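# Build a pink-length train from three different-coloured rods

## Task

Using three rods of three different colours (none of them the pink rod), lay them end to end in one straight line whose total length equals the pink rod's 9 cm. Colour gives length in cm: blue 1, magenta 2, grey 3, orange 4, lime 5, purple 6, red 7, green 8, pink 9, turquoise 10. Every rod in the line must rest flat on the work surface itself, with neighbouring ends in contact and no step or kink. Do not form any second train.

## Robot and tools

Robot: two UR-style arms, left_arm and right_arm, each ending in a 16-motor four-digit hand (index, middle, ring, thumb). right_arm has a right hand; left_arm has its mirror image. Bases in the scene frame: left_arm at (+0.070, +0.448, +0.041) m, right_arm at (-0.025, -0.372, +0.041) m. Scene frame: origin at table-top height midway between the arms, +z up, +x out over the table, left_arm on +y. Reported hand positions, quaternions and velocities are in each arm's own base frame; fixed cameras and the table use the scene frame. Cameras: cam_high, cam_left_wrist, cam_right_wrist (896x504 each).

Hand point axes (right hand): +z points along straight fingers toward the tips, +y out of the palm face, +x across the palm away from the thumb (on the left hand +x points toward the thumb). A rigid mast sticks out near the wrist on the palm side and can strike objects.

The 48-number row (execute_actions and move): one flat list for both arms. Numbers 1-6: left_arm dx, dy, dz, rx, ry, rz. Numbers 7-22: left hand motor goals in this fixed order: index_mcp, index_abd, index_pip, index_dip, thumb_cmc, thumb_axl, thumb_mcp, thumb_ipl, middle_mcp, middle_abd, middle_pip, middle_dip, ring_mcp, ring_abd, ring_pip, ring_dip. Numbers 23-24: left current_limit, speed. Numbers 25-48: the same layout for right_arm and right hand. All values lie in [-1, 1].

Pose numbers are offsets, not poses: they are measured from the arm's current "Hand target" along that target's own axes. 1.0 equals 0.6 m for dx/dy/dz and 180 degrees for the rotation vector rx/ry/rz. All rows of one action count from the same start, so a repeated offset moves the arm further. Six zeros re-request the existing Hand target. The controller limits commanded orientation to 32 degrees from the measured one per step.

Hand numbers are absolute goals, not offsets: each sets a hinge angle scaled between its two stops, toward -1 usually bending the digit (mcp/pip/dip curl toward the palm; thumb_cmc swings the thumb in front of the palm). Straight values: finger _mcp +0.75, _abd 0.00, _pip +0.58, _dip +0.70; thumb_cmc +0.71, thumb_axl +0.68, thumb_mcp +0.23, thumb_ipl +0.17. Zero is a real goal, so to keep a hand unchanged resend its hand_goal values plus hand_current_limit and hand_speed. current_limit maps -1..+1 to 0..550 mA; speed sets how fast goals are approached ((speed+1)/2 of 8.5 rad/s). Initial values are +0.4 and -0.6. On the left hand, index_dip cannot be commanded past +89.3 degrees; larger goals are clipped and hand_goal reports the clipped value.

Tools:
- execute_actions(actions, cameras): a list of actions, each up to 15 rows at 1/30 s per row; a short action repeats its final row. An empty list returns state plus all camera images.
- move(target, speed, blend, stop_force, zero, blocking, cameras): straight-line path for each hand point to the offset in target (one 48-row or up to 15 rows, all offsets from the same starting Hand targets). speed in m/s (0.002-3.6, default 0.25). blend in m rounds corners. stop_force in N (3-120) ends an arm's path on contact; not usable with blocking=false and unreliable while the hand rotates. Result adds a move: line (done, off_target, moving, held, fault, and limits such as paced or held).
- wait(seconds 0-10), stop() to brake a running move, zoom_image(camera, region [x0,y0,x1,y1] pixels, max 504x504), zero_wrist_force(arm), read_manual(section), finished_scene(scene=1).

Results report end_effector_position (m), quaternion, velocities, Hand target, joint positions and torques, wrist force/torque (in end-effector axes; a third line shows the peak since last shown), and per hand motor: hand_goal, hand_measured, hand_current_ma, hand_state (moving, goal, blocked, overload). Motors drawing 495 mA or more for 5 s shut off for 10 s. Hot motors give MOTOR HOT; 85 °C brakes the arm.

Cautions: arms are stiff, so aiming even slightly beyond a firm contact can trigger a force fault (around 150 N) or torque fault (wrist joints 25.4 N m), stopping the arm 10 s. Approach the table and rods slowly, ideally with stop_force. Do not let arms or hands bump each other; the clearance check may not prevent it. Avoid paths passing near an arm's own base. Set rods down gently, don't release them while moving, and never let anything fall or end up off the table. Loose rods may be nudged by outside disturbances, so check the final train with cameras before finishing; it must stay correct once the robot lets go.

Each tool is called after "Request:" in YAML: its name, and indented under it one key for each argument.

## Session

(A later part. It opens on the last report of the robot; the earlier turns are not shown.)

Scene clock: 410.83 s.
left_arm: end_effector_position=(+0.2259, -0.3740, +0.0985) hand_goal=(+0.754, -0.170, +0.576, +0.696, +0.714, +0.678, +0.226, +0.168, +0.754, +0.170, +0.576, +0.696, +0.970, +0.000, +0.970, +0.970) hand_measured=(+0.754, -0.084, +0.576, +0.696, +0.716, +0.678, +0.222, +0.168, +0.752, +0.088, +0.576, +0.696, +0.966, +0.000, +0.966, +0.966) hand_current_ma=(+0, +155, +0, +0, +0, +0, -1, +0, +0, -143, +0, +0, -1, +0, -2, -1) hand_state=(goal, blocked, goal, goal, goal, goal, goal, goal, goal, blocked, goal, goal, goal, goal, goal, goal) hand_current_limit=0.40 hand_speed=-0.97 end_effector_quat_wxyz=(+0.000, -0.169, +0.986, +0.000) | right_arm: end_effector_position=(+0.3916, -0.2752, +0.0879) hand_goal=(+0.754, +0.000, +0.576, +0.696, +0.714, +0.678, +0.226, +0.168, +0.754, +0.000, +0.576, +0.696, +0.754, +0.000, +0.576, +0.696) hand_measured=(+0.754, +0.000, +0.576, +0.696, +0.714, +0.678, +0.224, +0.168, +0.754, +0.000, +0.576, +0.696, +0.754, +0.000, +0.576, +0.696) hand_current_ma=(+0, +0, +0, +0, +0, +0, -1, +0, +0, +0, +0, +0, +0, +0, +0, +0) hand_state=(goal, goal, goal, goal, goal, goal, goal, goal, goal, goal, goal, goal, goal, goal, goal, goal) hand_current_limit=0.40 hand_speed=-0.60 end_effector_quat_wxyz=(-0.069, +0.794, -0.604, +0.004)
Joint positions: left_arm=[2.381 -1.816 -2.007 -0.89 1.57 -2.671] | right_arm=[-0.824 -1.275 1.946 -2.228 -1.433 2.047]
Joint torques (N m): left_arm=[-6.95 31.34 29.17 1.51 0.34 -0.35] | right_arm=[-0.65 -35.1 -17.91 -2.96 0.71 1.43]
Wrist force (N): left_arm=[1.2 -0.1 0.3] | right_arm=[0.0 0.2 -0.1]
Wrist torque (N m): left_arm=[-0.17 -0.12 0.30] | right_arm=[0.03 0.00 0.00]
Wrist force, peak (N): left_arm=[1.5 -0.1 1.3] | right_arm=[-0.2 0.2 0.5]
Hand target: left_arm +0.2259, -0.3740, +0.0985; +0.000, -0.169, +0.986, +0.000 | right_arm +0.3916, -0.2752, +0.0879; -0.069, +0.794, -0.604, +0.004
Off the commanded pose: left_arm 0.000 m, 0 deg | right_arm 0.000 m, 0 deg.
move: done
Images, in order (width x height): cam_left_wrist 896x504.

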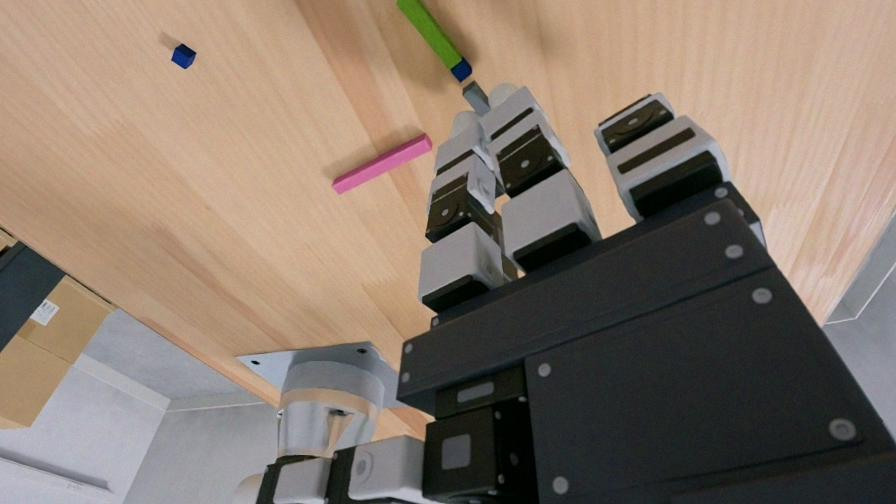

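Request:
move:
  target: [0,0,0.021,0,0,0,0.754,-0.17,0.576,0.696,0.714,0.678,0.226,0.168,0.754,0.17,0.576,0.696,0.97,0,0.97,0.97,0.4,-0.97,0,0,0,0,0,0,0.754,0,0.576,0.696,0.714,0.678,0.226,0.168,0.754,0,0.576,0.696,0.754,0,0.576,0.696,0.4,-0.6]
  speed: 0.05
  cameras: []

Request:
move:
  target: [0,0,0.01,0,0,0,0.754,-0.17,0.576,0.696,0.714,0.678,0.226,0.168,0.754,0.17,0.576,0.696,0.97,0,0.97,0.97,0.4,-0.97,0,0,0,0,0,0,0.754,0,0.576,0.696,0.714,0.678,0.226,0.168,0.754,0,0.576,0.696,0.754,0,0.576,0.696,0.4,-0.6]
  speed: 0.005
  stop_force: 3
  cameras: ["cam_left_wrist"]

Request:
zoom_image:
  camera: "cam_left_wrist"
  region: [400, 20, 540, 160]

Scene clock: 427.83 s.
left_arm: end_effector_position=(+0.2258, -0.3740, +0.0857) hand_goal=(+0.754, -0.170, +0.576, +0.696, +0.714, +0.678, +0.226, +0.168, +0.754, +0.170, +0.576, +0.696, +0.970, +0.000, +0.970, +0.970) hand_measured=(+0.754, -0.084, +0.576, +0.696, +0.716, +0.678, +0.222, +0.168, +0.752, +0.088, +0.576, +0.696, +0.966, +0.000, +0.966, +0.966) hand_current_ma=(+0, +155, +0, +0, +0, +0, -1, +0, +0, -143, +0, +0, -1, +0, -2, -1) hand_state=(goal, blocked, goal, goal, goal, goal, goal, goal, goal, blocked, goal, goal, goal, goal, goal, goal) hand_current_limit=0.40 hand_speed=-0.97 end_effector_quat_wxyz=(+0.000, -0.169, +0.986, +0.000) end_effector_velocity=(-0.001, +0.000, +0.001) end_effector_angular_velocity=(+0.001, +0.002, +0.000) | right_arm: end_effector_position=(+0.3916, -0.2752, +0.0879) hand_goal=(+0.754, +0.000, +0.576, +0.696, +0.714, +0.678, +0.226, +0.168, +0.754, +0.000, +0.576, +0.696, +0.754, +0.000, +0.576, +0.696) hand_measured=(+0.754, +0.000, +0.576, +0.696, +0.714, +0.678, +0.224, +0.168, +0.754, +0.000, +0.576, +0.696, +0.754, +0.000, +0.576, +0.696) hand_current_ma=(+0, +0, +0, +0, +0, +0, -1, +0, +0, +0, +0, +0, +0, +0, +0, +0) hand_state=(goal, goal, goal, goal, goal, goal, goal, goal, goal, goal, goal, goal, goal, goal, goal, goal) hand_current_limit=0.40 hand_speed=-0.60 end_effector_quat_wxyz=(-0.069, +0.794, -0.604, +0.004)
Joint positions: left_arm=[2.381 -1.837 -2.02 -0.856 1.57 -2.671] | right_arm=[-0.824 -1.275 1.946 -2.228 -1.433 2.047]
Joint velocities: left_arm=[0 0.003 0.001 -0.006 -0.001 0] | right_arm=[within noise]
Joint torques (N m): left_arm=[-8.42 33.73 26.42 0.78 0.18 -0.52] | right_arm=[-1.01 -36.21 -17.88 -2.89 0.7 1.44]
Wrist force (N): left_arm=[1.5 0.0 0.3] | right_arm=[-0.1 0.1 0.3]
Wrist torque (N m): left_arm=[-0.17 -0.16 0.32] | right_arm=[-0.02 0.00 -0.01]
Wrist force, peak (N): left_arm=[1.6 -0.1 0.9] | right_arm=[0.0 0.4 0.3]
Hand target: left_arm +0.2259, -0.3740, +0.0859; +0.000, -0.169, +0.986, +0.000 | right_arm +0.3916, -0.2752, +0.0879; -0.069, +0.794, -0.604, +0.004
Off the commanded pose: left_arm 0.000 m, 0 deg | right_arm 0.000 m, 0 deg.
move: done
No camera images: "cameras" was empty.

Scene clock: 429.63 s.
left_arm: end_effector_position=(+0.2259, -0.3740, +0.0824) hand_goal=(+0.754, -0.170, +0.576, +0.696, +0.714, +0.678, +0.226, +0.168, +0.754, +0.170, +0.576, +0.696, +0.970, +0.000, +0.970, +0.970) hand_measured=(+0.754, -0.084, +0.576, +0.696, +0.716, +0.678, +0.222, +0.168, +0.752, +0.088, +0.576, +0.696, +0.966, +0.000, +0.966, +0.966) hand_current_ma=(+0, +153, +0, +0, +0, +0, -1, +0, +0, -143, +0, +0, -1, +0, -2, -1) hand_state=(goal, blocked, goal, goal, goal, goal, goal, goal, goal, blocked, goal, goal, goal, goal, goal, goal) hand_current_limit=0.40 hand_speed=-0.97 end_effector_quat_wxyz=(+0.000, -0.169, +0.986, +0.000) | right_arm: end_effector_position=(+0.3916, -0.2752, +0.0879) hand_goal=(+0.754, +0.000, +0.576, +0.696, +0.714, +0.678, +0.226, +0.168, +0.754, +0.000, +0.576, +0.696, +0.754, +0.000, +0.576, +0.696) hand_measured=(+0.754, +0.000, +0.576, +0.696, +0.714, +0.678, +0.224, +0.168, +0.754, +0.000, +0.576, +0.696, +0.754, +0.000, +0.576, +0.696) hand_current_ma=(+0, +0, +0, +0, +0, +0, -1, +0, +0, +0, +0, +0, +0, +0, +0, +0) hand_state=(goal, goal, goal, goal, goal, goal, goal, goal, goal, goal, goal, goal, goal, goal, goal, goal) hand_current_limit=0.40 hand_speed=-0.60 end_effector_quat_wxyz=(-0.069, +0.794, -0.604, +0.004)
Joint positions: left_arm=[2.381 -1.843 -2.023 -0.846 1.57 -2.671] | right_arm=[-0.824 -1.275 1.946 -2.228 -1.433 2.047]
Joint torques (N m): left_arm=[-7.38 33.31 27.94 0.83 0.26 -0.66] | right_arm=[-0.93 -35.52 -17.96 -2.8 0.8 1.61]
Wrist force (N): left_arm=[1.2 -0.1 -1.0] | right_arm=[0.0 0.1 0.0]
Wrist torque (N m): left_arm=[-0.07 -0.21 0.29] | right_arm=[0.02 0.00 0.00]
Wrist force, peak (N): left_arm=[1.3 0.0 -3.6] | right_arm=[-0.3 -0.1 0.4]
Hand target: left_arm +0.2259, -0.3740, +0.0824; +0.000, -0.169, +0.986, +0.000 (not the last commanded pose) | right_arm +0.3916, -0.2752, +0.0879; -0.069, +0.794, -0.604, +0.004
Off the commanded pose: left_arm 0.003 m, 0 deg | right_arm 0.000 m, 0 deg.
move: contact (left_arm)
Images, in order (width x height): cam_left_wrist 896x504.

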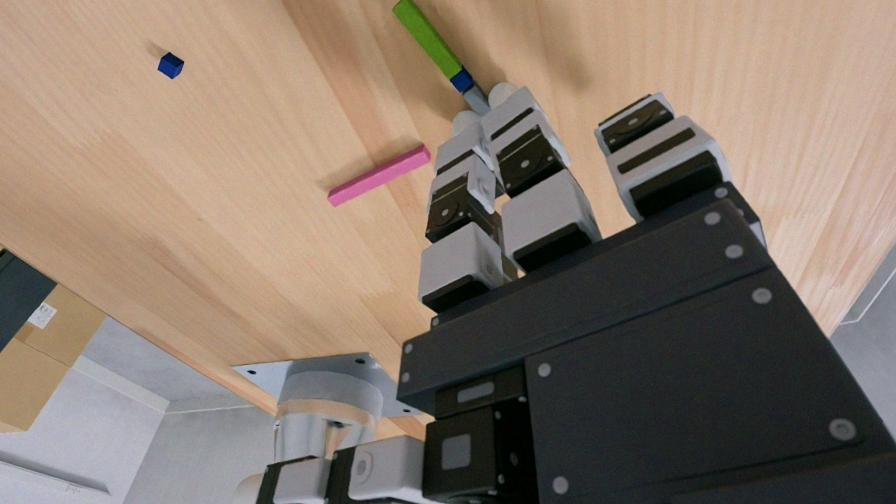

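Scaled by 3.600.

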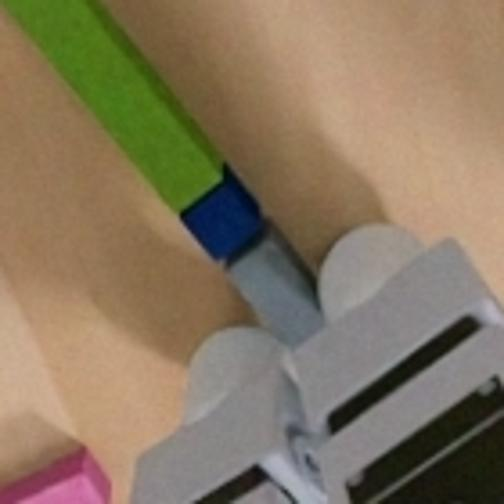

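Request:
zoom_image:
  camera: "cam_left_wrist"
  region: [440, 55, 500, 115]

Scaled by 8.400.

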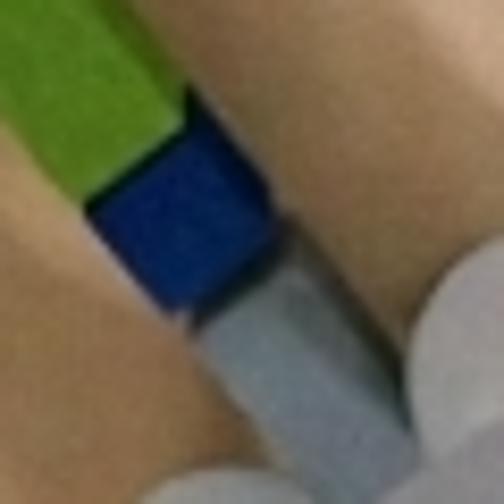

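Request:
move:
  target:
    - [0,0,-0.0012,0,0,0,0.754,-0.17,0.576,0.696,0.714,0.678,0.226,0.168,0.754,0.17,0.576,0.696,0.97,0,0.97,0.97,0.4,-0.97,0,0,0,0,0,0,0.754,0,0.576,0.696,0.714,0.678,0.226,0.168,0.754,0,0.576,0.696,0.754,0,0.576,0.696,0.4,-0.6]
    - [0,0.0083,-0.0012,0,0,0,0.754,-0.17,0.576,0.696,0.714,0.678,0.226,0.168,0.754,0.17,0.576,0.696,0.97,0,0.97,0.97,0.4,-0.97,0,0,0,0,0,0,0.754,0,0.576,0.696,0.714,0.678,0.226,0.168,0.754,0,0.576,0.696,0.754,0,0.576,0.696,0.4,-0.6]
  speed: 0.01
  cameras: ["cam_left_wrist"]

Request:
zoom_image:
  camera: "cam_left_wrist"
  region: [400, 0, 520, 120]

Request:
zoom_image:
  camera: "cam_left_wrist"
  region: [440, 55, 500, 115]

Scene clock: 446.37 s.
left_arm: end_effector_position=(+0.2242, -0.3692, +0.0832) hand_goal=(+0.754, -0.170, +0.576, +0.696, +0.714, +0.678, +0.226, +0.168, +0.754, +0.170, +0.576, +0.696, +0.970, +0.000, +0.970, +0.970) hand_measured=(+0.754, -0.084, +0.576, +0.696, +0.716, +0.678, +0.222, +0.168, +0.752, +0.088, +0.576, +0.696, +0.966, +0.000, +0.966, +0.966) hand_current_ma=(+0, +153, +0, +0, +0, +0, -1, +0, +0, -143, +0, +0, -1, +0, -2, -1) hand_state=(goal, blocked, goal, goal, goal, goal, goal, goal, goal, blocked, goal, goal, goal, goal, goal, goal) hand_current_limit=0.40 hand_speed=-0.97 end_effector_quat_wxyz=(+0.000, -0.169, +0.986, +0.000) | right_arm: end_effector_position=(+0.3916, -0.2752, +0.0879) hand_goal=(+0.754, +0.000, +0.576, +0.696, +0.714, +0.678, +0.226, +0.168, +0.754, +0.000, +0.576, +0.696, +0.754, +0.000, +0.576, +0.696) hand_measured=(+0.754, +0.000, +0.576, +0.696, +0.714, +0.678, +0.224, +0.168, +0.754, +0.000, +0.576, +0.696, +0.754, +0.000, +0.576, +0.696) hand_current_ma=(+0, +0, +0, +0, +0, +0, -1, +0, +0, +0, +0, +0, +0, +0, +0, +0) hand_state=(goal, goal, goal, goal, goal, goal, goal, goal, goal, goal, goal, goal, goal, goal, goal, goal) hand_current_limit=0.40 hand_speed=-0.60 end_effector_quat_wxyz=(-0.069, +0.794, -0.604, +0.004)
Joint positions: left_arm=[2.385 -1.831 -2.036 -0.845 1.57 -2.666] | right_arm=[-0.824 -1.275 1.946 -2.228 -1.433 2.047]
Joint torques (N m): left_arm=[5.08 24.15 23.27 3.16 0.27 0.84] | right_arm=[-0.43 -35.97 -17.95 -2.93 0.83 1.63]
Wrist force (N): left_arm=[1.2 -0.1 0.1] | right_arm=[0.0 0.1 0.3]
Wrist torque (N m): left_arm=[-0.16 -0.14 0.17] | right_arm=[0.00 0.00 0.00]
Wrist force, peak (N): left_arm=[1.3 -0.2 -1.3] | right_arm=[-0.2 0.5 0.2]
Hand target: left_arm +0.2242, -0.3693, +0.0832; +0.000, -0.169, +0.986, +0.000 | right_arm +0.3916, -0.2752, +0.0879; -0.069, +0.794, -0.604, +0.004
Off the commanded pose: left_arm 0.000 m, 0 deg | right_arm 0.000 m, 0 deg.
move: done
Images, in order (width x height): cam_left_wrist 896x504.

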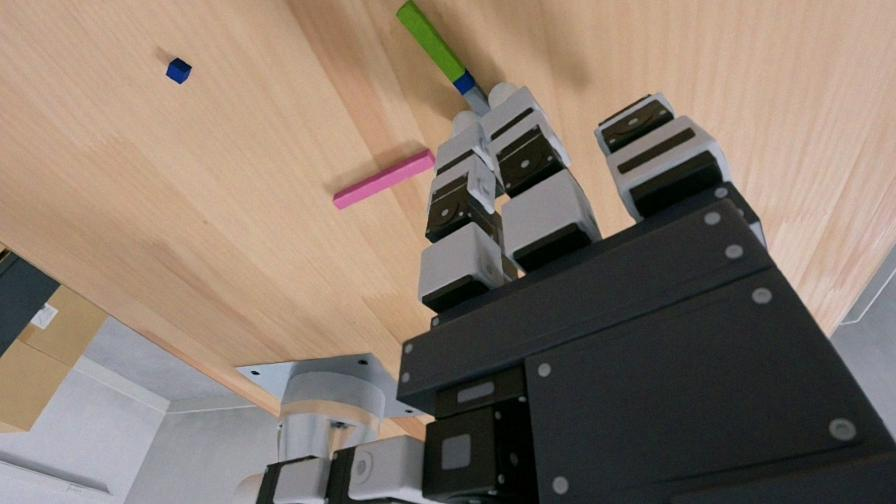

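Scaled by 4.200.

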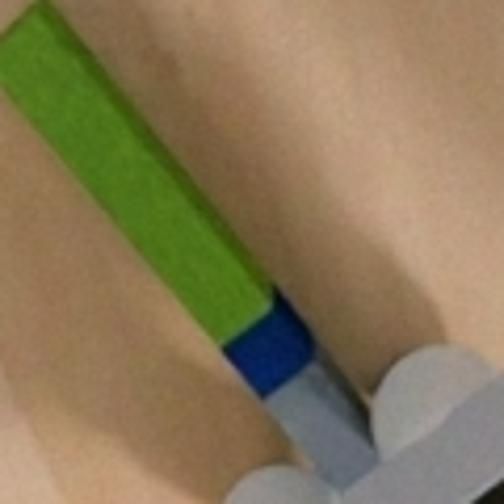

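Scaled by 8.400.

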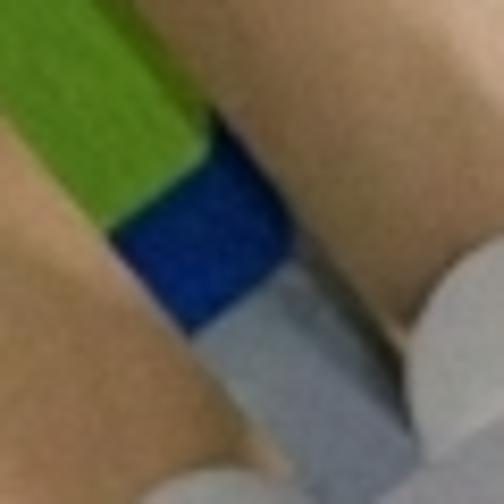

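Request:
move:
  target: [0,0,0,0,0,0,0.754,-0.05,0.576,0.696,0.714,0.678,0.226,0.168,0.754,0.05,0.576,0.696,0.97,0,0.97,0.97,0.4,-0.985,0,0,0,0,0,0,0.754,0,0.576,0.696,0.714,0.678,0.226,0.168,0.754,0,0.576,0.696,0.754,0,0.576,0.696,0.4,-0.6]
  speed: 0.02
  cameras: []

Request:
wait:
  seconds: 1.5
  cameras: ["cam_left_wrist"]

Request:
zoom_image:
  camera: "cam_left_wrist"
  region: [400, 0, 520, 120]

Request:
move:
  target:
    - [0,0,-0.03,0,0,0,0.754,-0.05,0.576,0.696,0.714,0.678,0.226,0.168,0.754,0.05,0.576,0.696,0.97,0,0.97,0.97,0.4,-0.985,0,0,0,0,0,0,0.754,0,0.576,0.696,0.714,0.678,0.226,0.168,0.754,0,0.576,0.696,0.754,0,0.576,0.696,0.4,-0.6]
    - [0,0,-0.09,0,0,0,0.754,-0.05,0.576,0.696,0.714,0.678,0.226,0.168,0.754,0.05,0.576,0.696,0.97,0,0.97,0.97,0.4,-0.985,0,0,0,0,0,0,0.754,0,0.576,0.696,0.714,0.678,0.226,0.168,0.754,0,0.576,0.696,0.754,0,0.576,0.696,0.4,-0.6]
  speed: [0.03,0.15]
  blend: [0.005,0]
  cameras: ["cam_left_wrist"]

Request:
zoom_image:
  camera: "cam_left_wrist"
  region: [390, 0, 510, 120]

Scene clock: 454.60 s.
left_arm: end_effector_position=(+0.2242, -0.3693, +0.0832) hand_goal=(+0.754, -0.050, +0.576, +0.696, +0.714, +0.678, +0.226, +0.168, +0.754, +0.050, +0.576, +0.696, +0.970, +0.000, +0.970, +0.970) hand_measured=(+0.754, -0.084, +0.576, +0.696, +0.716, +0.678, +0.222, +0.168, +0.752, +0.088, +0.576, +0.696, +0.966, +0.000, +0.966, +0.966) hand_current_ma=(+0, +77, +0, +0, +0, +0, -1, +0, +0, -69, +0, +0, -1, +0, -2, -1) hand_state=(goal, moving, goal, goal, goal, goal, goal, goal, goal, moving, goal, goal, goal, goal, goal, goal) hand_current_limit=0.40 hand_speed=-0.98 end_effector_quat_wxyz=(+0.000, -0.169, +0.986, +0.000) | right_arm: end_effector_position=(+0.3916, -0.2752, +0.0879) hand_goal=(+0.754, +0.000, +0.576, +0.696, +0.714, +0.678, +0.226, +0.168, +0.754, +0.000, +0.576, +0.696, +0.754, +0.000, +0.576, +0.696) hand_measured=(+0.754, +0.000, +0.576, +0.696, +0.714, +0.678, +0.224, +0.168, +0.754, +0.000, +0.576, +0.696, +0.754, +0.000, +0.576, +0.696) hand_current_ma=(+0, +0, +0, +0, +0, +0, -1, +0, +0, +0, +0, +0, +0, +0, +0, +0) hand_state=(goal, goal, goal, goal, goal, goal, goal, goal, goal, goal, goal, goal, goal, goal, goal, goal) hand_current_limit=0.40 hand_speed=-0.60 end_effector_quat_wxyz=(-0.069, +0.794, -0.604, +0.004)
Joint positions: left_arm=[2.385 -1.831 -2.036 -0.845 1.57 -2.666] | right_arm=[-0.824 -1.275 1.946 -2.228 -1.433 2.047]
Joint torques (N m): left_arm=[-6.24 18.91 28.03 0.75 -0.1 -0.56] | right_arm=[-0.55 -34.9 -18.31 -3.06 0.75 1.63]
Wrist force (N): left_arm=[1.4 -0.2 0.2] | right_arm=[-0.2 0.1 0.1]
Wrist torque (N m): left_arm=[-0.17 -0.17 0.18] | right_arm=[0.01 0.02 -0.02]
Wrist force, peak (N): left_arm=[1.7 0.0 0.4] | right_arm=[-0.2 0.2 0.6]
Hand target: left_arm +0.2242, -0.3693, +0.0832; +0.000, -0.169, +0.986, +0.000 | right_arm +0.3916, -0.2752, +0.0879; -0.069, +0.794, -0.604, +0.004
Off the commanded pose: left_arm 0.000 m, 0 deg | right_arm 0.000 m, 0 deg.
move: done
No camera images: "cameras" was empty.

Scene clock: 456.10 s.
left_arm: end_effector_position=(+0.2242, -0.3693, +0.0832) hand_goal=(+0.754, -0.050, +0.576, +0.696, +0.714, +0.678, +0.226, +0.168, +0.754, +0.050, +0.576, +0.696, +0.970, +0.000, +0.970, +0.970) hand_measured=(+0.754, -0.054, +0.576, +0.696, +0.716, +0.678, +0.222, +0.168, +0.752, +0.054, +0.576, +0.696, +0.966, +0.000, +0.966, +0.966) hand_current_ma=(+0, -1, +0, +0, +0, +0, -1, +0, +0, +1, +0, +0, -1, +0, -2, -1) hand_state=(goal, goal, goal, goal, goal, goal, goal, goal, goal, goal, goal, goal, goal, goal, goal, goal) hand_current_limit=0.40 hand_speed=-0.98 end_effector_quat_wxyz=(+0.000, -0.169, +0.986, +0.000) | right_arm: end_effector_position=(+0.3916, -0.2752, +0.0879) hand_goal=(+0.754, +0.000, +0.576, +0.696, +0.714, +0.678, +0.226, +0.168, +0.754, +0.000, +0.576, +0.696, +0.754, +0.000, +0.576, +0.696) hand_measured=(+0.754, +0.000, +0.576, +0.696, +0.714, +0.678, +0.224, +0.168, +0.754, +0.000, +0.576, +0.696, +0.754, +0.000, +0.576, +0.696) hand_current_ma=(+0, +0, +0, +0, +0, +0, -1, +0, +0, +0, +0, +0, +0, +0, +0, +0) hand_state=(goal, goal, goal, goal, goal, goal, goal, goal, goal, goal, goal, goal, goal, goal, goal, goal) hand_current_limit=0.40 hand_speed=-0.60 end_effector_quat_wxyz=(-0.069, +0.794, -0.604, +0.004)
Joint positions: left_arm=[2.385 -1.831 -2.036 -0.845 1.57 -2.666] | right_arm=[-0.824 -1.275 1.946 -2.228 -1.433 2.047]
Joint torques (N m): left_arm=[-6.82 19.29 28.9 0.75 -0.12 -0.8] | right_arm=[-0.48 -35.82 -17.99 -2.85 0.82 1.71]
Wrist force (N): left_arm=[1.2 -0.2 0.4] | right_arm=[0.1 0.3 0.1]
Wrist torque (N m): left_arm=[-0.19 -0.14 0.17] | right_arm=[0.03 -0.01 0.01]
Wrist force, peak (N): left_arm=[1.8 -0.1 0.3] | right_arm=[-0.1 0.3 0.4]
Hand target: left_arm +0.2242, -0.3693, +0.0832; +0.000, -0.169, +0.986, +0.000 | right_arm +0.3916, -0.2752, +0.0879; -0.069, +0.794, -0.604, +0.004
Off the commanded pose: left_arm 0.000 m, 0 deg | right_arm 0.000 m, 0 deg.
wait: 1.50 s; at rest by 0.17 s
Images, in order (width x height): cam_left_wrist 896x504.

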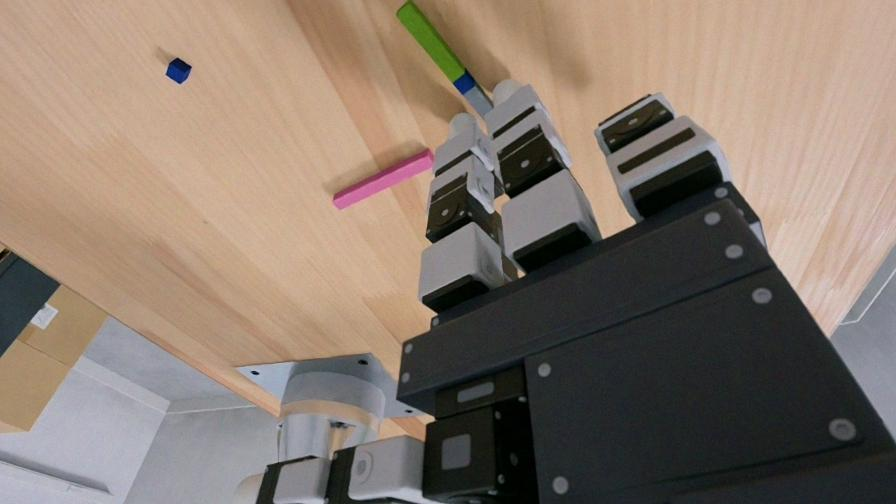

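Scaled by 4.200.

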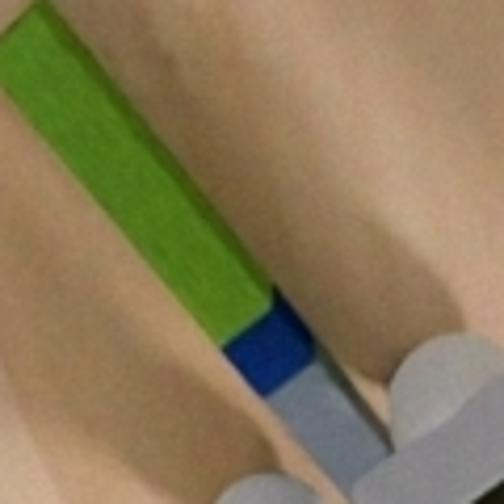

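Scene clock: 457.40 s.
left_arm: end_effector_position=(+0.2243, -0.3693, +0.1371) hand_goal=(+0.754, -0.050, +0.576, +0.696, +0.714, +0.678, +0.226, +0.168, +0.754, +0.050, +0.576, +0.696, +0.970, +0.000, +0.970, +0.970) hand_measured=(+0.754, -0.054, +0.576, +0.696, +0.716, +0.678, +0.222, +0.168, +0.752, +0.052, +0.576, +0.696, +0.966, +0.000, +0.966, +0.966) hand_current_ma=(+0, -1, +0, +0, +0, +0, -1, +0, +0, +1, +0, +0, -1, +0, -2, -1) hand_state=(goal, goal, goal, goal, goal, goal, goal, goal, goal, goal, goal, goal, goal, goal, goal, goal) hand_current_limit=0.40 hand_speed=-0.98 end_effector_quat_wxyz=(+0.000, -0.169, +0.986, +0.000) | right_arm: end_effector_position=(+0.3916, -0.2752, +0.0879) hand_goal=(+0.754, +0.000, +0.576, +0.696, +0.714, +0.678, +0.226, +0.168, +0.754, +0.000, +0.576, +0.696, +0.754, +0.000, +0.576, +0.696) hand_measured=(+0.754, +0.000, +0.576, +0.696, +0.714, +0.678, +0.224, +0.168, +0.754, +0.000, +0.576, +0.696, +0.754, +0.000, +0.576, +0.696) hand_current_ma=(+0, +0, +0, +0, +0, +0, -1, +0, +0, +0, +0, +0, +0, +0, +0, +0) hand_state=(goal, goal, goal, goal, goal, goal, goal, goal, goal, goal, goal, goal, goal, goal, goal, goal) hand_current_limit=0.40 hand_speed=-0.60 end_effector_quat_wxyz=(-0.069, +0.794, -0.604, +0.004)
Joint positions: left_arm=[2.385 -1.746 -1.973 -0.993 1.57 -2.666] | right_arm=[-0.824 -1.275 1.946 -2.228 -1.433 2.047]
Joint torques (N m): left_arm=[5.78 26.64 17.11 1.04 0.21 1.54] | right_arm=[-1.09 -35.51 -18.28 -2.97 0.93 1.58]
Wrist force (N): left_arm=[1.3 -0.2 0.5] | right_arm=[-0.1 -0.1 0.2]
Wrist torque (N m): left_arm=[-0.19 -0.13 0.18] | right_arm=[-0.01 0.01 -0.01]
Wrist force, peak (N): left_arm=[1.3 0.0 1.5] | right_arm=[-0.2 0.2 0.5]
Hand target: left_arm +0.2243, -0.3693, +0.1372; +0.000, -0.169, +0.986, +0.000 | right_arm +0.3916, -0.2752, +0.0879; -0.069, +0.794, -0.604, +0.004
Off the commanded pose: left_arm 0.000 m, 0 deg | right_arm 0.000 m, 0 deg.
move: done
Images, in order (width x height): cam_left_wrist 896x504.

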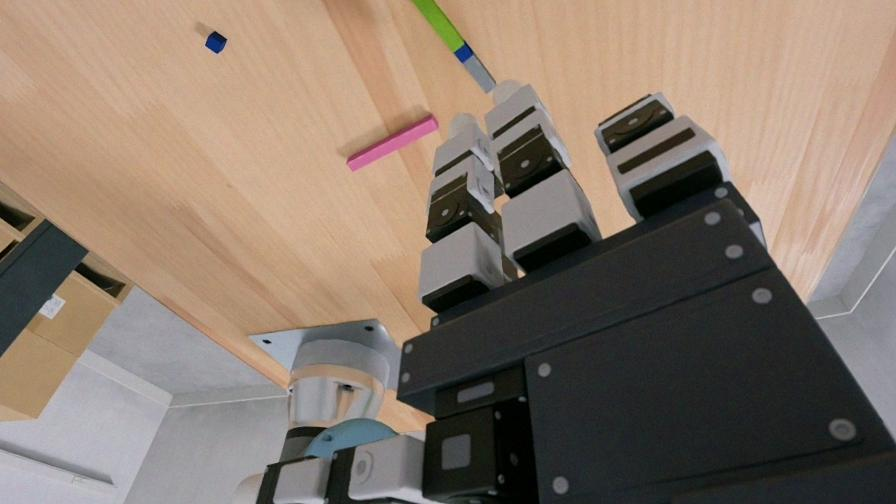

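Scaled by 4.200.

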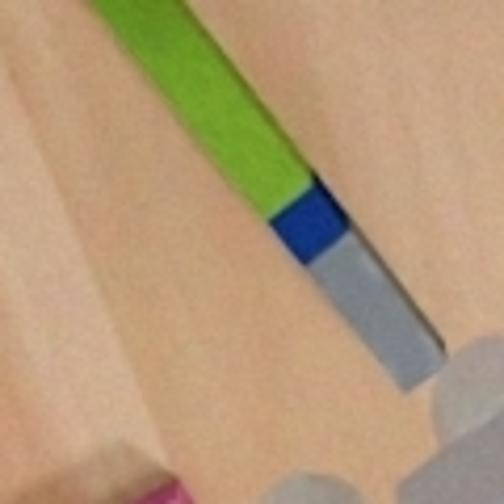

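Request:
move:
  target: [-0.1667,0.0667,0,0,0,0,0.754,-0.05,0.576,0.696,0.714,0.678,0.226,0.168,0.754,0.05,0.576,0.696,0.97,0,0.97,0.97,0.4,-0.985,0,0,0,0,0,0,0.754,0,0.576,0.696,0.714,0.678,0.226,0.168,0.754,0,0.576,0.696,0.754,0,0.576,0.696,0.4,-0.6]
  speed: 0.2
  cameras: ["cam_left_wrist","cam_high"]

Request:
zoom_image:
  camera: "cam_left_wrist"
  region: [330, 100, 450, 220]

Scene clock: 466.73 s.
left_arm: end_effector_position=(+0.3052, -0.2983, +0.1371) hand_goal=(+0.754, -0.050, +0.576, +0.696, +0.714, +0.678, +0.226, +0.168, +0.754, +0.050, +0.576, +0.696, +0.970, +0.000, +0.970, +0.970) hand_measured=(+0.754, -0.052, +0.576, +0.696, +0.716, +0.678, +0.222, +0.168, +0.752, +0.052, +0.576, +0.696, +0.966, +0.000, +0.966, +0.966) hand_current_ma=(+0, -1, +0, +0, +0, +0, -1, +0, +0, +1, +0, +0, -1, +0, -2, -1) hand_state=(goal, goal, goal, goal, goal, goal, goal, goal, goal, goal, goal, goal, goal, goal, goal, goal) hand_current_limit=0.40 hand_speed=-0.98 end_effector_quat_wxyz=(+0.000, -0.169, +0.986, +0.000) | right_arm: end_effector_position=(+0.3916, -0.2752, +0.0879) hand_goal=(+0.754, +0.000, +0.576, +0.696, +0.714, +0.678, +0.226, +0.168, +0.754, +0.000, +0.576, +0.696, +0.754, +0.000, +0.576, +0.696) hand_measured=(+0.754, +0.000, +0.576, +0.696, +0.714, +0.678, +0.224, +0.168, +0.754, +0.000, +0.576, +0.696, +0.754, +0.000, +0.576, +0.696) hand_current_ma=(+0, +0, +0, +0, +0, +0, -1, +0, +0, +0, +0, +0, +0, +0, +0, +0) hand_state=(goal, goal, goal, goal, goal, goal, goal, goal, goal, goal, goal, goal, goal, goal, goal, goal) hand_current_limit=0.40 hand_speed=-0.60 end_effector_quat_wxyz=(-0.069, +0.794, -0.604, +0.004)
Joint positions: left_arm=[2.597 -1.732 -1.991 -0.99 1.57 -2.454] | right_arm=[-0.824 -1.275 1.946 -2.228 -1.433 2.047]
Joint torques (N m): left_arm=[7.51 20.11 27.04 0.88 -0.95 0.65] | right_arm=[-0.46 -35.08 -17.33 -2.93 1 1.86]
Wrist force (N): left_arm=[1.1 -0.1 0.3] | right_arm=[0.0 0.4 0.0]
Wrist torque (N m): left_arm=[-0.18 -0.11 0.30] | right_arm=[0.04 0.00 0.00]
Wrist force, peak (N): left_arm=[3.1 -0.7 0.3] | right_arm=[-0.2 0.2 0.5]
Hand target: left_arm +0.3053, -0.2983, +0.1371; +0.000, -0.169, +0.986, +0.000 | right_arm +0.3916, -0.2752, +0.0879; -0.069, +0.794, -0.604, +0.004
Off the commanded pose: left_arm 0.000 m, 0 deg | right_arm 0.000 m, 0 deg.
move: done
Images, in order (width x height): cam_high 896x504, cam_left_wrist 896x504.

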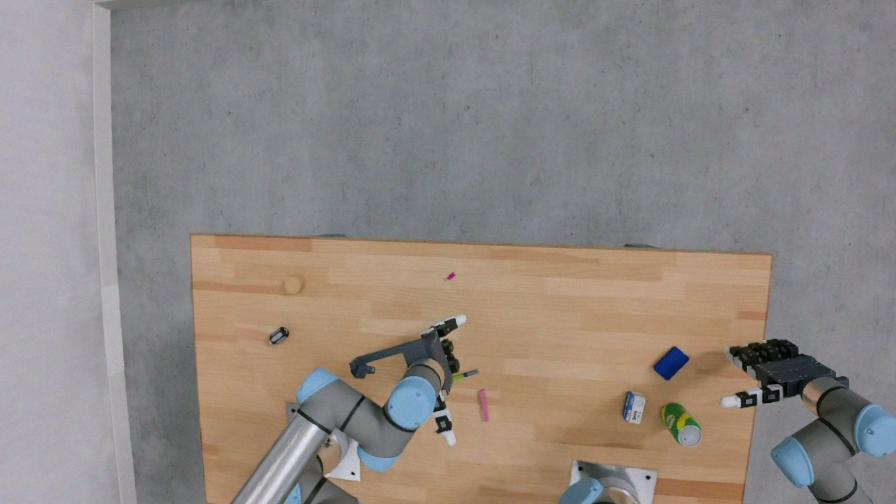

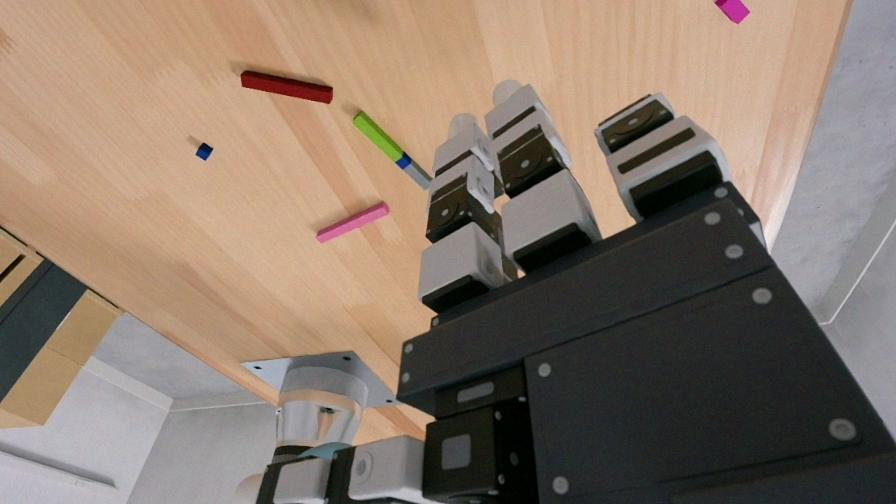

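Scaled by 4.200.

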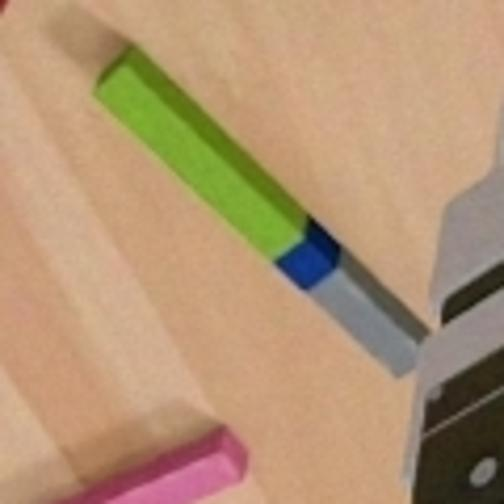

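Request:
move:
  target:
    - [0.165,-0.08,0,0,0,0.00556,0.754,-0.05,0.576,0.696,0.714,0.678,0.226,0.168,0.754,0.05,0.576,0.696,0.97,0,0.97,0.97,0.4,-0.985,0,0,0,0,0,0,0.754,0,0.576,0.696,0.714,0.678,0.226,0.168,0.754,0,0.576,0.696,0.754,0,0.576,0.696,0.4,-0.6]
    - [0.165,-0.08,0.07,0,0,0.00556,0.754,-0.05,0.576,0.696,0.714,0.678,0.226,0.168,0.754,0.05,0.576,0.696,0.97,0,0.97,0.97,0.4,-0.985,0,0,0,0,0,0,0.754,0,0.576,0.696,0.714,0.678,0.226,0.168,0.754,0,0.576,0.696,0.754,0,0.576,0.696,0.4,-0.6]
    - [0.165,-0.08,0.0893,0,0,0.00556,0.754,-0.05,0.576,0.696,0.714,0.678,0.226,0.168,0.754,0.05,0.576,0.696,0.97,0,0.97,0.97,0.4,-0.985,0,0,0,0,0,0,0.754,0,0.576,0.696,0.714,0.678,0.226,0.168,0.754,0,0.576,0.696,0.754,0,0.576,0.696,0.4,-0.6]
  speed: [0.2,0.08,0.03]
  blend: [0.0,0.005,0]
  cameras: ["cam_left_wrist"]

Request:
zoom_image:
  camera: "cam_left_wrist"
  region: [400, 20, 540, 160]

Scene clock: 505.70 s.
left_arm: end_effector_position=(+0.2278, -0.3764, +0.0834) hand_goal=(+0.754, -0.050, +0.576, +0.696, +0.714, +0.678, +0.226, +0.168, +0.754, +0.050, +0.576, +0.696, +0.970, +0.000, +0.970, +0.970) hand_measured=(+0.754, -0.052, +0.576, +0.696, +0.716, +0.678, +0.222, +0.168, +0.752, +0.052, +0.576, +0.696, +0.966, +0.000, +0.966, +0.966) hand_current_ma=(+0, -1, +0, +0, +0, +0, -1, +0, +0, +0, +0, +0, -1, +0, -2, -1) hand_state=(goal, goal, goal, goal, goal, goal, goal, goal, goal, goal, goal, goal, goal, goal, goal, goal) hand_current_limit=0.40 hand_speed=-0.98 end_effector_quat_wxyz=(+0.000, -0.160, +0.987, +0.000) | right_arm: end_effector_position=(+0.3916, -0.2752, +0.0879) hand_goal=(+0.754, +0.000, +0.576, +0.696, +0.714, +0.678, +0.226, +0.168, +0.754, +0.000, +0.576, +0.696, +0.754, +0.000, +0.576, +0.696) hand_measured=(+0.754, +0.000, +0.576, +0.696, +0.714, +0.678, +0.224, +0.168, +0.754, +0.000, +0.576, +0.696, +0.754, +0.000, +0.576, +0.696) hand_current_ma=(+0, +0, +0, +0, +0, +0, -1, +0, +0, +0, +0, +0, +0, +0, +0, +0) hand_state=(goal, goal, goal, goal, goal, goal, goal, goal, goal, goal, goal, goal, goal, goal, goal, goal) hand_current_limit=0.40 hand_speed=-0.60 end_effector_quat_wxyz=(-0.069, +0.794, -0.604, +0.004)
Joint positions: left_arm=[2.377 -1.847 -2.013 -0.852 1.57 -2.657] | right_arm=[-0.824 -1.275 1.946 -2.228 -1.433 2.047]
Joint torques (N m): left_arm=[-7.23 34.52 28.63 0.99 -0.34 -1.03] | right_arm=[0.17 -34.94 -18.17 -3.03 0.94 1.94]
Wrist force (N): left_arm=[1.2 0.0 0.4] | right_arm=[-0.1 0.0 0.3]
Wrist torque (N m): left_arm=[-0.18 -0.12 0.16] | right_arm=[-0.02 0.00 -0.01]
Wrist force, peak (N): left_arm=[3.2 -0.9 0.4] | right_arm=[-0.1 0.2 0.6]
Hand target: left_arm +0.2279, -0.3765, +0.0836; +0.000, -0.160, +0.987, +0.000 | right_arm +0.3916, -0.2752, +0.0879; -0.069, +0.794, -0.604, +0.004
Off the commanded pose: left_arm 0.000 m, 0 deg | right_arm 0.000 m, 0 deg.
move: done
Images, in order (width x height): cam_left_wrist 896x504.

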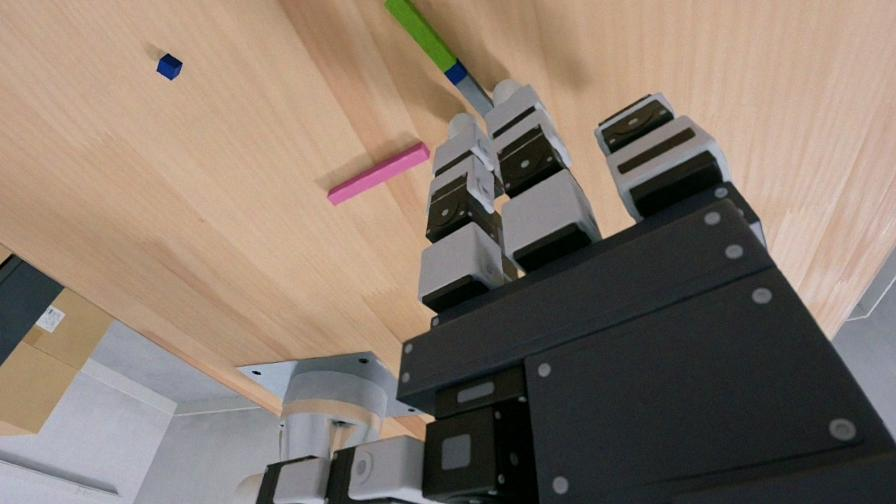

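Scaled by 3.600.

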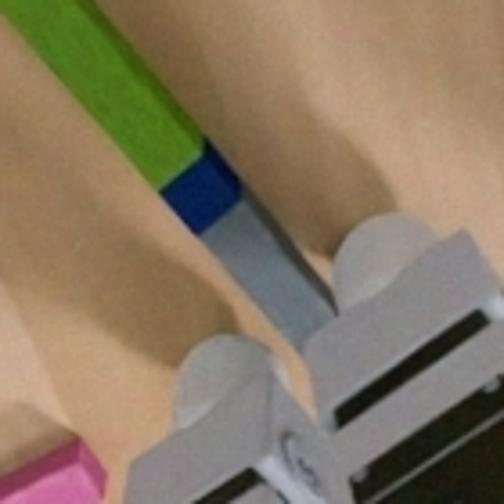

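Request:
move:
  target: [0,0,0,0,0,0,0.754,-0.14,0.576,0.696,0.714,0.678,0.226,0.168,0.754,0.14,0.576,0.696,0.97,0,0.97,0.97,0.4,-0.97,0,0,0,0,0,0,0.754,0,0.576,0.696,0.714,0.678,0.226,0.168,0.754,0,0.576,0.696,0.754,0,0.576,0.696,0.4,-0.6]
  speed: 0.03
  cameras: []

Request:
wait:
  seconds: 0.4
  cameras: []

Request:
move:
  target:
    - [0,0,0,0,0,0,0.754,-0.05,0.576,0.696,0.714,0.678,0.226,0.168,0.754,0.05,0.576,0.696,0.97,0,0.97,0.97,0.4,-0.98,0,0,0,0,0,0,0.754,0,0.576,0.696,0.714,0.678,0.226,0.168,0.754,0,0.576,0.696,0.754,0,0.576,0.696,0.4,-0.6]
    - [0,0.03833,0,0,0,0,0.754,-0.05,0.576,0.696,0.714,0.678,0.226,0.168,0.754,0.05,0.576,0.696,0.97,0,0.97,0.97,0.4,-0.98,0,0,0,0,0,0,0.754,0,0.576,0.696,0.714,0.678,0.226,0.168,0.754,0,0.576,0.696,0.754,0,0.576,0.696,0.4,-0.6]
  speed: 0.03
  cameras: ["cam_left_wrist"]

Request:
zoom_image:
  camera: "cam_left_wrist"
  region: [400, 0, 540, 140]

Scene clock: 517.40 s.
left_arm: end_effector_position=(+0.2279, -0.3765, +0.0836) hand_goal=(+0.754, -0.140, +0.576, +0.696, +0.714, +0.678, +0.226, +0.168, +0.754, +0.140, +0.576, +0.696, +0.970, +0.000, +0.970, +0.970) hand_measured=(+0.754, -0.082, +0.576, +0.696, +0.716, +0.678, +0.222, +0.168, +0.752, +0.084, +0.576, +0.696, +0.966, +0.000, +0.966, +0.966) hand_current_ma=(+0, +26, +0, +0, +0, +0, -1, +0, +0, -24, +0, +0, -1, +0, -2, -1) hand_state=(goal, moving, goal, goal, goal, goal, goal, goal, goal, moving, goal, goal, goal, goal, goal, goal) hand_current_limit=0.40 hand_speed=-0.97 end_effector_quat_wxyz=(+0.000, -0.160, +0.987, +0.000) | right_arm: end_effector_position=(+0.3916, -0.2752, +0.0879) hand_goal=(+0.754, +0.000, +0.576, +0.696, +0.714, +0.678, +0.226, +0.168, +0.754, +0.000, +0.576, +0.696, +0.754, +0.000, +0.576, +0.696) hand_measured=(+0.754, +0.000, +0.576, +0.696, +0.714, +0.678, +0.224, +0.168, +0.754, +0.000, +0.576, +0.696, +0.754, +0.000, +0.576, +0.696) hand_current_ma=(+0, +0, +0, +0, +0, +0, -1, +0, +0, +0, +0, +0, +0, +0, +0, +0) hand_state=(goal, goal, goal, goal, goal, goal, goal, goal, goal, goal, goal, goal, goal, goal, goal, goal) hand_current_limit=0.40 hand_speed=-0.60 end_effector_quat_wxyz=(-0.069, +0.794, -0.604, +0.004)
Joint positions: left_arm=[2.377 -1.847 -2.013 -0.852 1.57 -2.657] | right_arm=[-0.824 -1.275 1.946 -2.228 -1.433 2.047]
Joint torques (N m): left_arm=[-5.84 34.36 29.55 1.22 -0.28 -1.06] | right_arm=[-1.23 -35.04 -19.17 -2.98 1.08 2.07]
Wrist force (N): left_arm=[1.5 0.1 0.5] | right_arm=[0.1 0.0 0.3]
Wrist torque (N m): left_arm=[-0.16 -0.15 0.18] | right_arm=[-0.02 -0.01 0.00]
Wrist force, peak (N): left_arm=[1.8 0.1 0.4] | right_arm=[-0.2 0.3 0.5]
Hand target: left_arm +0.2279, -0.3765, +0.0836; +0.000, -0.160, +0.987, +0.000 | right_arm +0.3916, -0.2752, +0.0879; -0.069, +0.794, -0.604, +0.004
Off the commanded pose: left_arm 0.000 m, 0 deg | right_arm 0.000 m, 0 deg.
move: done
No camera images: "cameras" was empty.

Scene clock: 517.80 s.
left_arm: end_effector_position=(+0.2279, -0.3765, +0.0836) hand_goal=(+0.754, -0.140, +0.576, +0.696, +0.714, +0.678, +0.226, +0.168, +0.754, +0.140, +0.576, +0.696, +0.970, +0.000, +0.970, +0.970) hand_measured=(+0.754, -0.084, +0.576, +0.696, +0.716, +0.678, +0.222, +0.168, +0.752, +0.086, +0.576, +0.696, +0.966, +0.000, +0.966, +0.966) hand_current_ma=(+0, +78, +0, +0, +0, +0, -1, +0, +0, -72, +0, +0, -1, +0, -2, -1) hand_state=(goal, blocked, goal, goal, goal, goal, goal, goal, goal, blocked, goal, goal, goal, goal, goal, goal) hand_current_limit=0.40 hand_speed=-0.97 end_effector_quat_wxyz=(+0.000, -0.160, +0.987, +0.000) | right_arm: end_effector_position=(+0.3916, -0.2752, +0.0879) hand_goal=(+0.754, +0.000, +0.576, +0.696, +0.714, +0.678, +0.226, +0.168, +0.754, +0.000, +0.576, +0.696, +0.754, +0.000, +0.576, +0.696) hand_measured=(+0.754, +0.000, +0.576, +0.696, +0.714, +0.678, +0.224, +0.168, +0.754, +0.000, +0.576, +0.696, +0.754, +0.000, +0.576, +0.696) hand_current_ma=(+0, +0, +0, +0, +0, +0, -1, +0, +0, +0, +0, +0, +0, +0, +0, +0) hand_state=(goal, goal, goal, goal, goal, goal, goal, goal, goal, goal, goal, goal, goal, goal, goal, goal) hand_current_limit=0.40 hand_speed=-0.60 end_effector_quat_wxyz=(-0.069, +0.794, -0.604, +0.004)
Joint positions: left_arm=[2.377 -1.847 -2.013 -0.852 1.57 -2.657] | right_arm=[-0.824 -1.275 1.946 -2.228 -1.433 2.047]
Joint torques (N m): left_arm=[-6 35.77 29.17 1.23 -0.25 -1.11] | right_arm=[-0.35 -35.64 -17.99 -3.02 0.88 1.94]
Wrist force (N): left_arm=[1.4 0.2 0.5] | right_arm=[0.1 -0.1 0.3]
Wrist torque (N m): left_arm=[-0.15 -0.15 0.17] | right_arm=[-0.03 -0.02 0.01]
Wrist force, peak (N): left_arm=[1.6 -0.1 0.3] | right_arm=[-0.1 0.0 0.4]
Hand target: left_arm +0.2279, -0.3765, +0.0836; +0.000, -0.160, +0.987, +0.000 | right_arm +0.3916, -0.2752, +0.0879; -0.069, +0.794, -0.604, +0.004
Off the commanded pose: left_arm 0.000 m, 0 deg | right_arm 0.000 m, 0 deg.
wait: 0.40 s; at rest by 0.17 s
No camera images: "cameras" was empty.

Scene clock: 519.37 s.
left_arm: end_effector_position=(+0.2206, -0.3546, +0.0836) hand_goal=(+0.754, -0.050, +0.576, +0.696, +0.714, +0.678, +0.226, +0.168, +0.754, +0.050, +0.576, +0.696, +0.970, +0.000, +0.970, +0.970) hand_measured=(+0.754, -0.054, +0.576, +0.696, +0.716, +0.678, +0.222, +0.168, +0.752, +0.052, +0.576, +0.696, +0.966, +0.000, +0.966, +0.966) hand_current_ma=(+0, -1, +0, +0, +0, +0, -1, +0, +0, +1, +0, +0, -1, +0, -2, -1) hand_state=(goal, goal, goal, goal, goal, goal, goal, goal, goal, goal, goal, goal, goal, goal, goal, goal) hand_current_limit=0.40 hand_speed=-0.98 end_effector_quat_wxyz=(+0.000, -0.160, +0.987, +0.000) | right_arm: end_effector_position=(+0.3916, -0.2752, +0.0879) hand_goal=(+0.754, +0.000, +0.576, +0.696, +0.714, +0.678, +0.226, +0.168, +0.754, +0.000, +0.576, +0.696, +0.754, +0.000, +0.576, +0.696) hand_measured=(+0.754, +0.000, +0.576, +0.696, +0.714, +0.678, +0.224, +0.168, +0.754, +0.000, +0.576, +0.696, +0.754, +0.000, +0.576, +0.696) hand_current_ma=(+0, +0, +0, +0, +0, +0, -1, +0, +0, +0, +0, +0, +0, +0, +0, +0) hand_state=(goal, goal, goal, goal, goal, goal, goal, goal, goal, goal, goal, goal, goal, goal, goal, goal) hand_current_limit=0.40 hand_speed=-0.60 end_effector_quat_wxyz=(-0.069, +0.794, -0.604, +0.004)
Joint positions: left_arm=[2.399 -1.801 -2.076 -0.835 1.57 -2.635] | right_arm=[-0.824 -1.275 1.946 -2.228 -1.433 2.047]
Joint torques (N m): left_arm=[-6.38 18.14 32.31 1.11 0.52 -0.81] | right_arm=[0.08 -35.21 -17.55 -2.92 1.07 1.86]
Wrist force (N): left_arm=[1.3 -0.1 0.2] | right_arm=[0.0 0.2 0.4]
Wrist torque (N m): left_arm=[-0.16 -0.14 0.17] | right_arm=[0.00 -0.01 0.00]
Wrist force, peak (N): left_arm=[1.7 -0.4 0.6] | right_arm=[-0.1 0.1 0.5]
Hand target: left_arm +0.2206, -0.3547, +0.0836; +0.000, -0.160, +0.987, +0.000 | right_arm +0.3916, -0.2752, +0.0879; -0.069, +0.794, -0.604, +0.004
Off the commanded pose: left_arm 0.000 m, 0 deg | right_arm 0.000 m, 0 deg.
move: done
Images, in order (width x height): cam_left_wrist 896x504.

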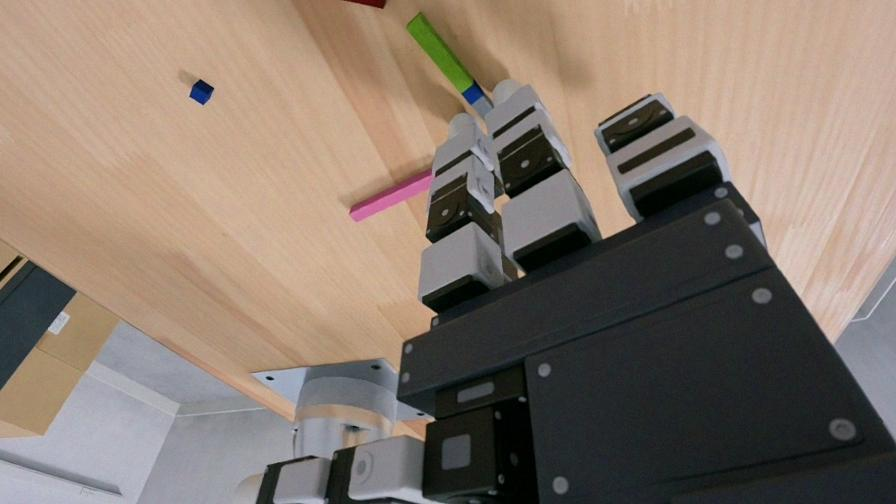

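Scaled by 3.600.

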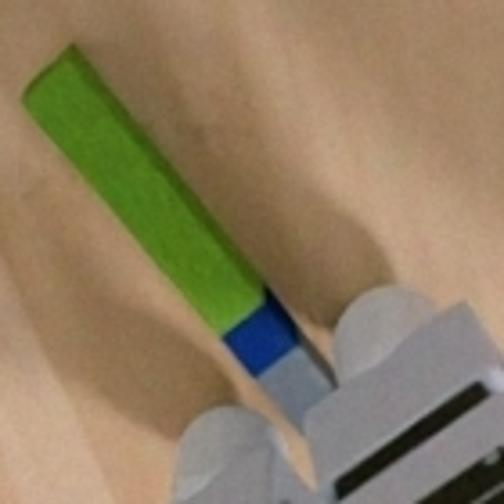

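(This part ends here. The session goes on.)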